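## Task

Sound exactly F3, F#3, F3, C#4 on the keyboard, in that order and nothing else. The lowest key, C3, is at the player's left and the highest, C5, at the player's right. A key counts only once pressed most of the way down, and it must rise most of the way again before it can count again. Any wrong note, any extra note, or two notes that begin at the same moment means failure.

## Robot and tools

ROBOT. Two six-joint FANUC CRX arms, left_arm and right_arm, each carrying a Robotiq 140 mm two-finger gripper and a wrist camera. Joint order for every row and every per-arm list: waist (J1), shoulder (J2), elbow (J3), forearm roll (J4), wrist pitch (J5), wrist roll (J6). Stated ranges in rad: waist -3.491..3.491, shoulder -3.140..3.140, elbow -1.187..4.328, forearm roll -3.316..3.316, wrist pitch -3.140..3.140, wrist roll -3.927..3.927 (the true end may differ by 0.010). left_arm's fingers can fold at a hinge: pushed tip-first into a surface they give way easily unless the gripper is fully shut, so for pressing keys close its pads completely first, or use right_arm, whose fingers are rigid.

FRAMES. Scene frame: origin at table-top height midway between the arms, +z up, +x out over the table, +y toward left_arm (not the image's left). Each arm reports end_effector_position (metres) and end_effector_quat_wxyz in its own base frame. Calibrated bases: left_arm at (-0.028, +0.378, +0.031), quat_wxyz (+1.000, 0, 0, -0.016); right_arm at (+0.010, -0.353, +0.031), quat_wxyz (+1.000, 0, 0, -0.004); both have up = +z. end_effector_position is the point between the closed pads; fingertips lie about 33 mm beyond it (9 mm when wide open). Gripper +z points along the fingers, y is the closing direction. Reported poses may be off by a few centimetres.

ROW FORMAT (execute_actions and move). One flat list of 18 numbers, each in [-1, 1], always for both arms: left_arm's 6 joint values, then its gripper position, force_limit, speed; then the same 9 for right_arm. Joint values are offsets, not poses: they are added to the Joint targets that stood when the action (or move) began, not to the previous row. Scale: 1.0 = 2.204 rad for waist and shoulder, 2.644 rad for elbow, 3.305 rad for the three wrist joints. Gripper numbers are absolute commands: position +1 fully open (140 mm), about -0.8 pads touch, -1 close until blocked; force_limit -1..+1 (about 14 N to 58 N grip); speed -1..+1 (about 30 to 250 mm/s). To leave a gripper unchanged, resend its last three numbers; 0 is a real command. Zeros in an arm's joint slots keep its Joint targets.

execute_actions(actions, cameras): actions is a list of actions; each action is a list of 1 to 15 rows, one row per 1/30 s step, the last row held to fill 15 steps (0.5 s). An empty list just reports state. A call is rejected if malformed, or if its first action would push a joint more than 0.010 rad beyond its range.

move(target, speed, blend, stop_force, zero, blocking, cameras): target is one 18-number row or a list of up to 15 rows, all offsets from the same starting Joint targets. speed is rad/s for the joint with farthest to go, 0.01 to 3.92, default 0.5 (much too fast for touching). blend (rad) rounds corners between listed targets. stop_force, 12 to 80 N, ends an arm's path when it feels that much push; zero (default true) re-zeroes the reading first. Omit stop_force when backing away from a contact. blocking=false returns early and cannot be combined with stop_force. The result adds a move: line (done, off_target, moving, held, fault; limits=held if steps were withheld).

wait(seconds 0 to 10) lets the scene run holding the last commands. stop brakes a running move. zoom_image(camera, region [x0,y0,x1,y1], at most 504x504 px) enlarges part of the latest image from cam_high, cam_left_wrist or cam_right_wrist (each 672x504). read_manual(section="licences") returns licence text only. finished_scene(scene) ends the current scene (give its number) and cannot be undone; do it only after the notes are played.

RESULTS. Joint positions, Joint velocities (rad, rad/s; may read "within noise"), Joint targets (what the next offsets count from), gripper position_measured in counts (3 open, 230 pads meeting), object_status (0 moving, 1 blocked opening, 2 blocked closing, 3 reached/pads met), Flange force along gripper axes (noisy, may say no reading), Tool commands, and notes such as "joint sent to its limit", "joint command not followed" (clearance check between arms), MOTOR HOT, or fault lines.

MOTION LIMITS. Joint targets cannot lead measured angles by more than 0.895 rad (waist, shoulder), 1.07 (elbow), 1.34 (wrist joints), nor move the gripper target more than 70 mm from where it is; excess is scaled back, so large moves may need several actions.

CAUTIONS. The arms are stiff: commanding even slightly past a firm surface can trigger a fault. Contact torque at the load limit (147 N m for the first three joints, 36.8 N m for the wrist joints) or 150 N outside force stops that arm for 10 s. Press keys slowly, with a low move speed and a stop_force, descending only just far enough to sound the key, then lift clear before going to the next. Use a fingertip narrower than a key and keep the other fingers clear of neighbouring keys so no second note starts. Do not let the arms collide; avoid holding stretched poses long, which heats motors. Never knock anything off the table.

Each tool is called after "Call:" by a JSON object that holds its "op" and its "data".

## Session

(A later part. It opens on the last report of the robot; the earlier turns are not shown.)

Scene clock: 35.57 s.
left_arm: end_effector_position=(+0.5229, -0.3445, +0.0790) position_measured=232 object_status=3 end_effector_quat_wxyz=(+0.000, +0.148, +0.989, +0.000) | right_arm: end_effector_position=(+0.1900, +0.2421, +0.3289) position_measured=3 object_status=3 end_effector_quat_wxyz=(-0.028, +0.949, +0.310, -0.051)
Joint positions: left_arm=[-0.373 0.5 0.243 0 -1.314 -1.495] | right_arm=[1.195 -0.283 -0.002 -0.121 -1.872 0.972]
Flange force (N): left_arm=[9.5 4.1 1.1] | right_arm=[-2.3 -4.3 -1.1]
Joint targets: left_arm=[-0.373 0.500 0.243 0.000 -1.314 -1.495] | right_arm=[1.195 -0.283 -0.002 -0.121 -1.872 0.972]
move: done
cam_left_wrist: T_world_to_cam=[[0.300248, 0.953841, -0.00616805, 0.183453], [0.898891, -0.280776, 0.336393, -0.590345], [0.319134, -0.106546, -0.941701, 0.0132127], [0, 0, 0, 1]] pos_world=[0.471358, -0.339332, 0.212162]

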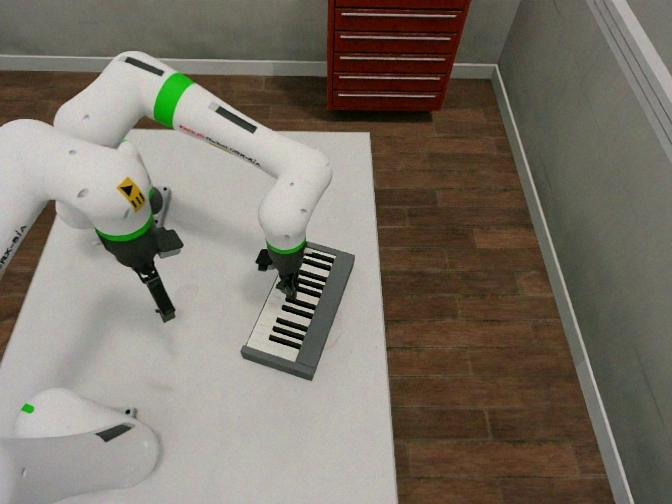

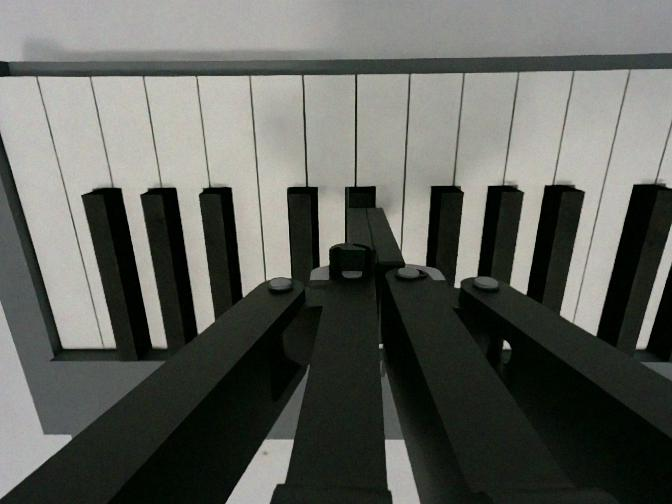

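Call:
{"op": "move", "data": {"target": [0, 0.00522, -0.00909, 0, 0.01076, 0, -1, -1, -0.5, 0, 0, 0, 0, 0, 0, 1, 1, 1], "speed": 0.0131, "stop_force": 12, "cameras": ["cam_left_wrist"]}}

Call:
{"op": "zoom_image", "data": {"camera": "cam_left_wrist", "region": [270, 120, 450, 240]}}

Scene clock: 38.80 s.
left_arm: end_effector_position=(+0.5229, -0.3445, +0.0645) position_measured=232 object_status=3 end_effector_quat_wxyz=(+0.000, +0.148, +0.989, +0.000) | right_arm: end_effector_position=(+0.1900, +0.2421, +0.3289) position_measured=3 object_status=3 end_effector_quat_wxyz=(-0.028, +0.949, +0.310, -0.051)
Joint positions: left_arm=[-0.373 0.51 0.223 0 -1.284 -1.495] | right_arm=[1.195 -0.283 -0.002 -0.121 -1.872 0.972]
Flange force (N): left_arm=[13.5 6.5 -17.7] | right_arm=[-2.4 -4.2 -1.1]
Joint targets: left_arm=[-0.373 0.510 0.223 0.000 -1.284 -1.495] | right_arm=[1.195 -0.283 -0.002 -0.121 -1.872 0.972]
move: contact (left_arm)
cam_left_wrist: T_world_to_cam=[[0.300211, 0.953852, -0.00625269, 0.183402], [0.898862, -0.280697, 0.336535, -0.585456], [0.31925, -0.106652, -0.94165, -0.000542386], [0, 0, 0, 1]] pos_world=[0.471358, -0.339332, 0.197663]

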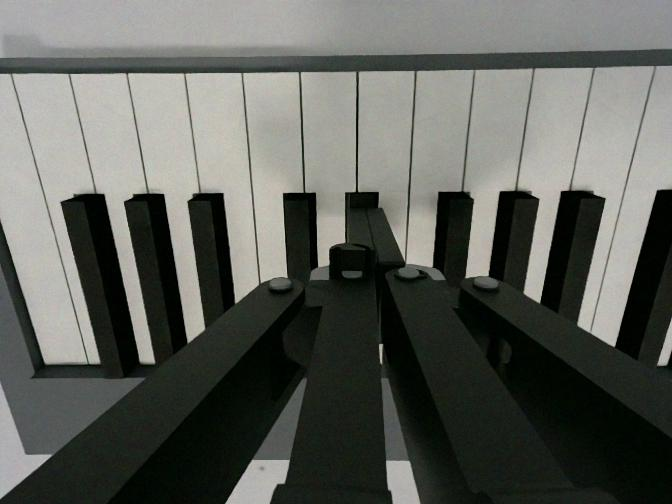

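Scaled by 2.800 (camera's finer frame: 960x720).

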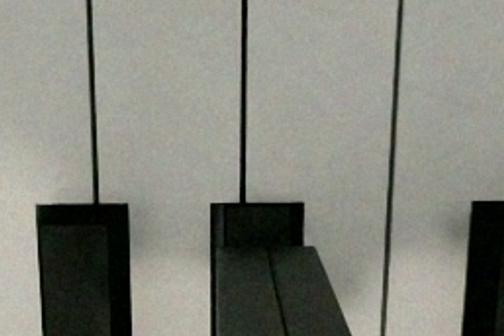

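Call:
{"op": "move", "data": {"target": [0, -0.0061, 0.0111, 0, -0.0129, 0, -1, -1, -0.5, 0, 0, 0, 0, 0, 0, 1, 1, 1], "speed": 0.1, "cameras": ["cam_high", "cam_left_wrist"]}}

Scene clock: 39.70 s.
left_arm: end_effector_position=(+0.5229, -0.3445, +0.0849) position_measured=232 object_status=3 end_effector_quat_wxyz=(+0.000, +0.148, +0.989, +0.000) | right_arm: end_effector_position=(+0.1900, +0.2421, +0.3289) position_measured=3 object_status=3 end_effector_quat_wxyz=(-0.028, +0.949, +0.310, -0.051)
Joint positions: left_arm=[-0.373 0.497 0.252 0 -1.326 -1.495] | right_arm=[1.195 -0.283 -0.002 -0.121 -1.872 0.972]
Flange force (N): left_arm=[8.1 3.5 0.1] | right_arm=[-2.5 -4.3 -1.2]
Joint targets: left_arm=[-0.373 0.497 0.252 0.000 -1.326 -1.495] | right_arm=[1.195 -0.283 -0.002 -0.121 -1.872 0.972]
move: done
cam_left_wrist: T_world_to_cam=[[0.300232, 0.953845, -0.00631361, 0.18353], [0.898824, -0.280686, 0.336646, -0.592324], [0.319336, -0.106747, -0.94161, 0.0185858], [0, 0, 0, 1]] pos_world=[0.471358, -0.339332, 0.218063]

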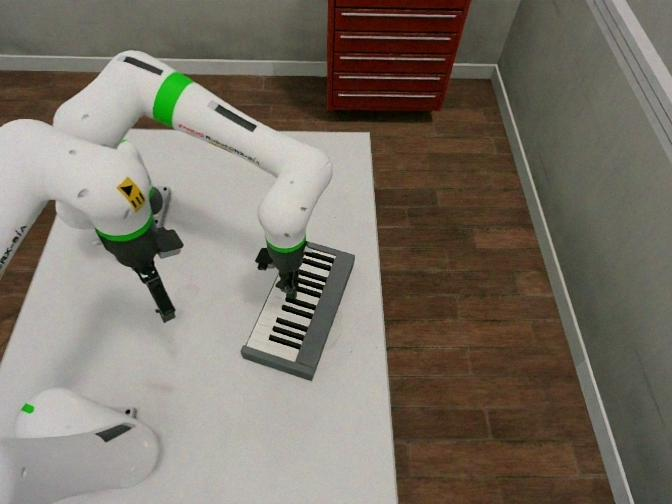

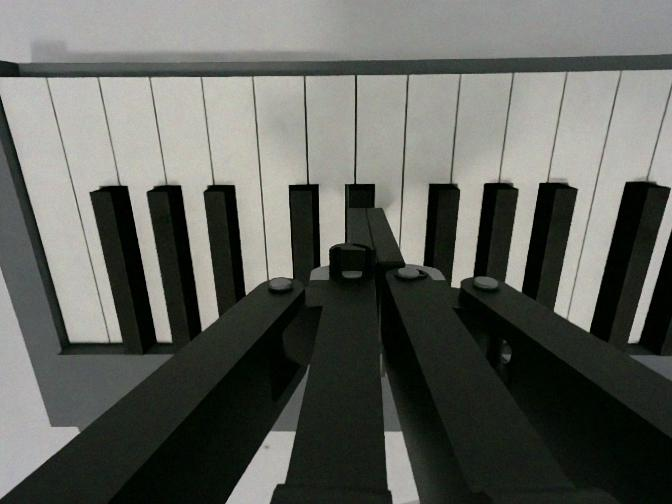

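Call:
{"op": "finished_scene", "data": {"scene": 1}}

The scene is finished: the task was done.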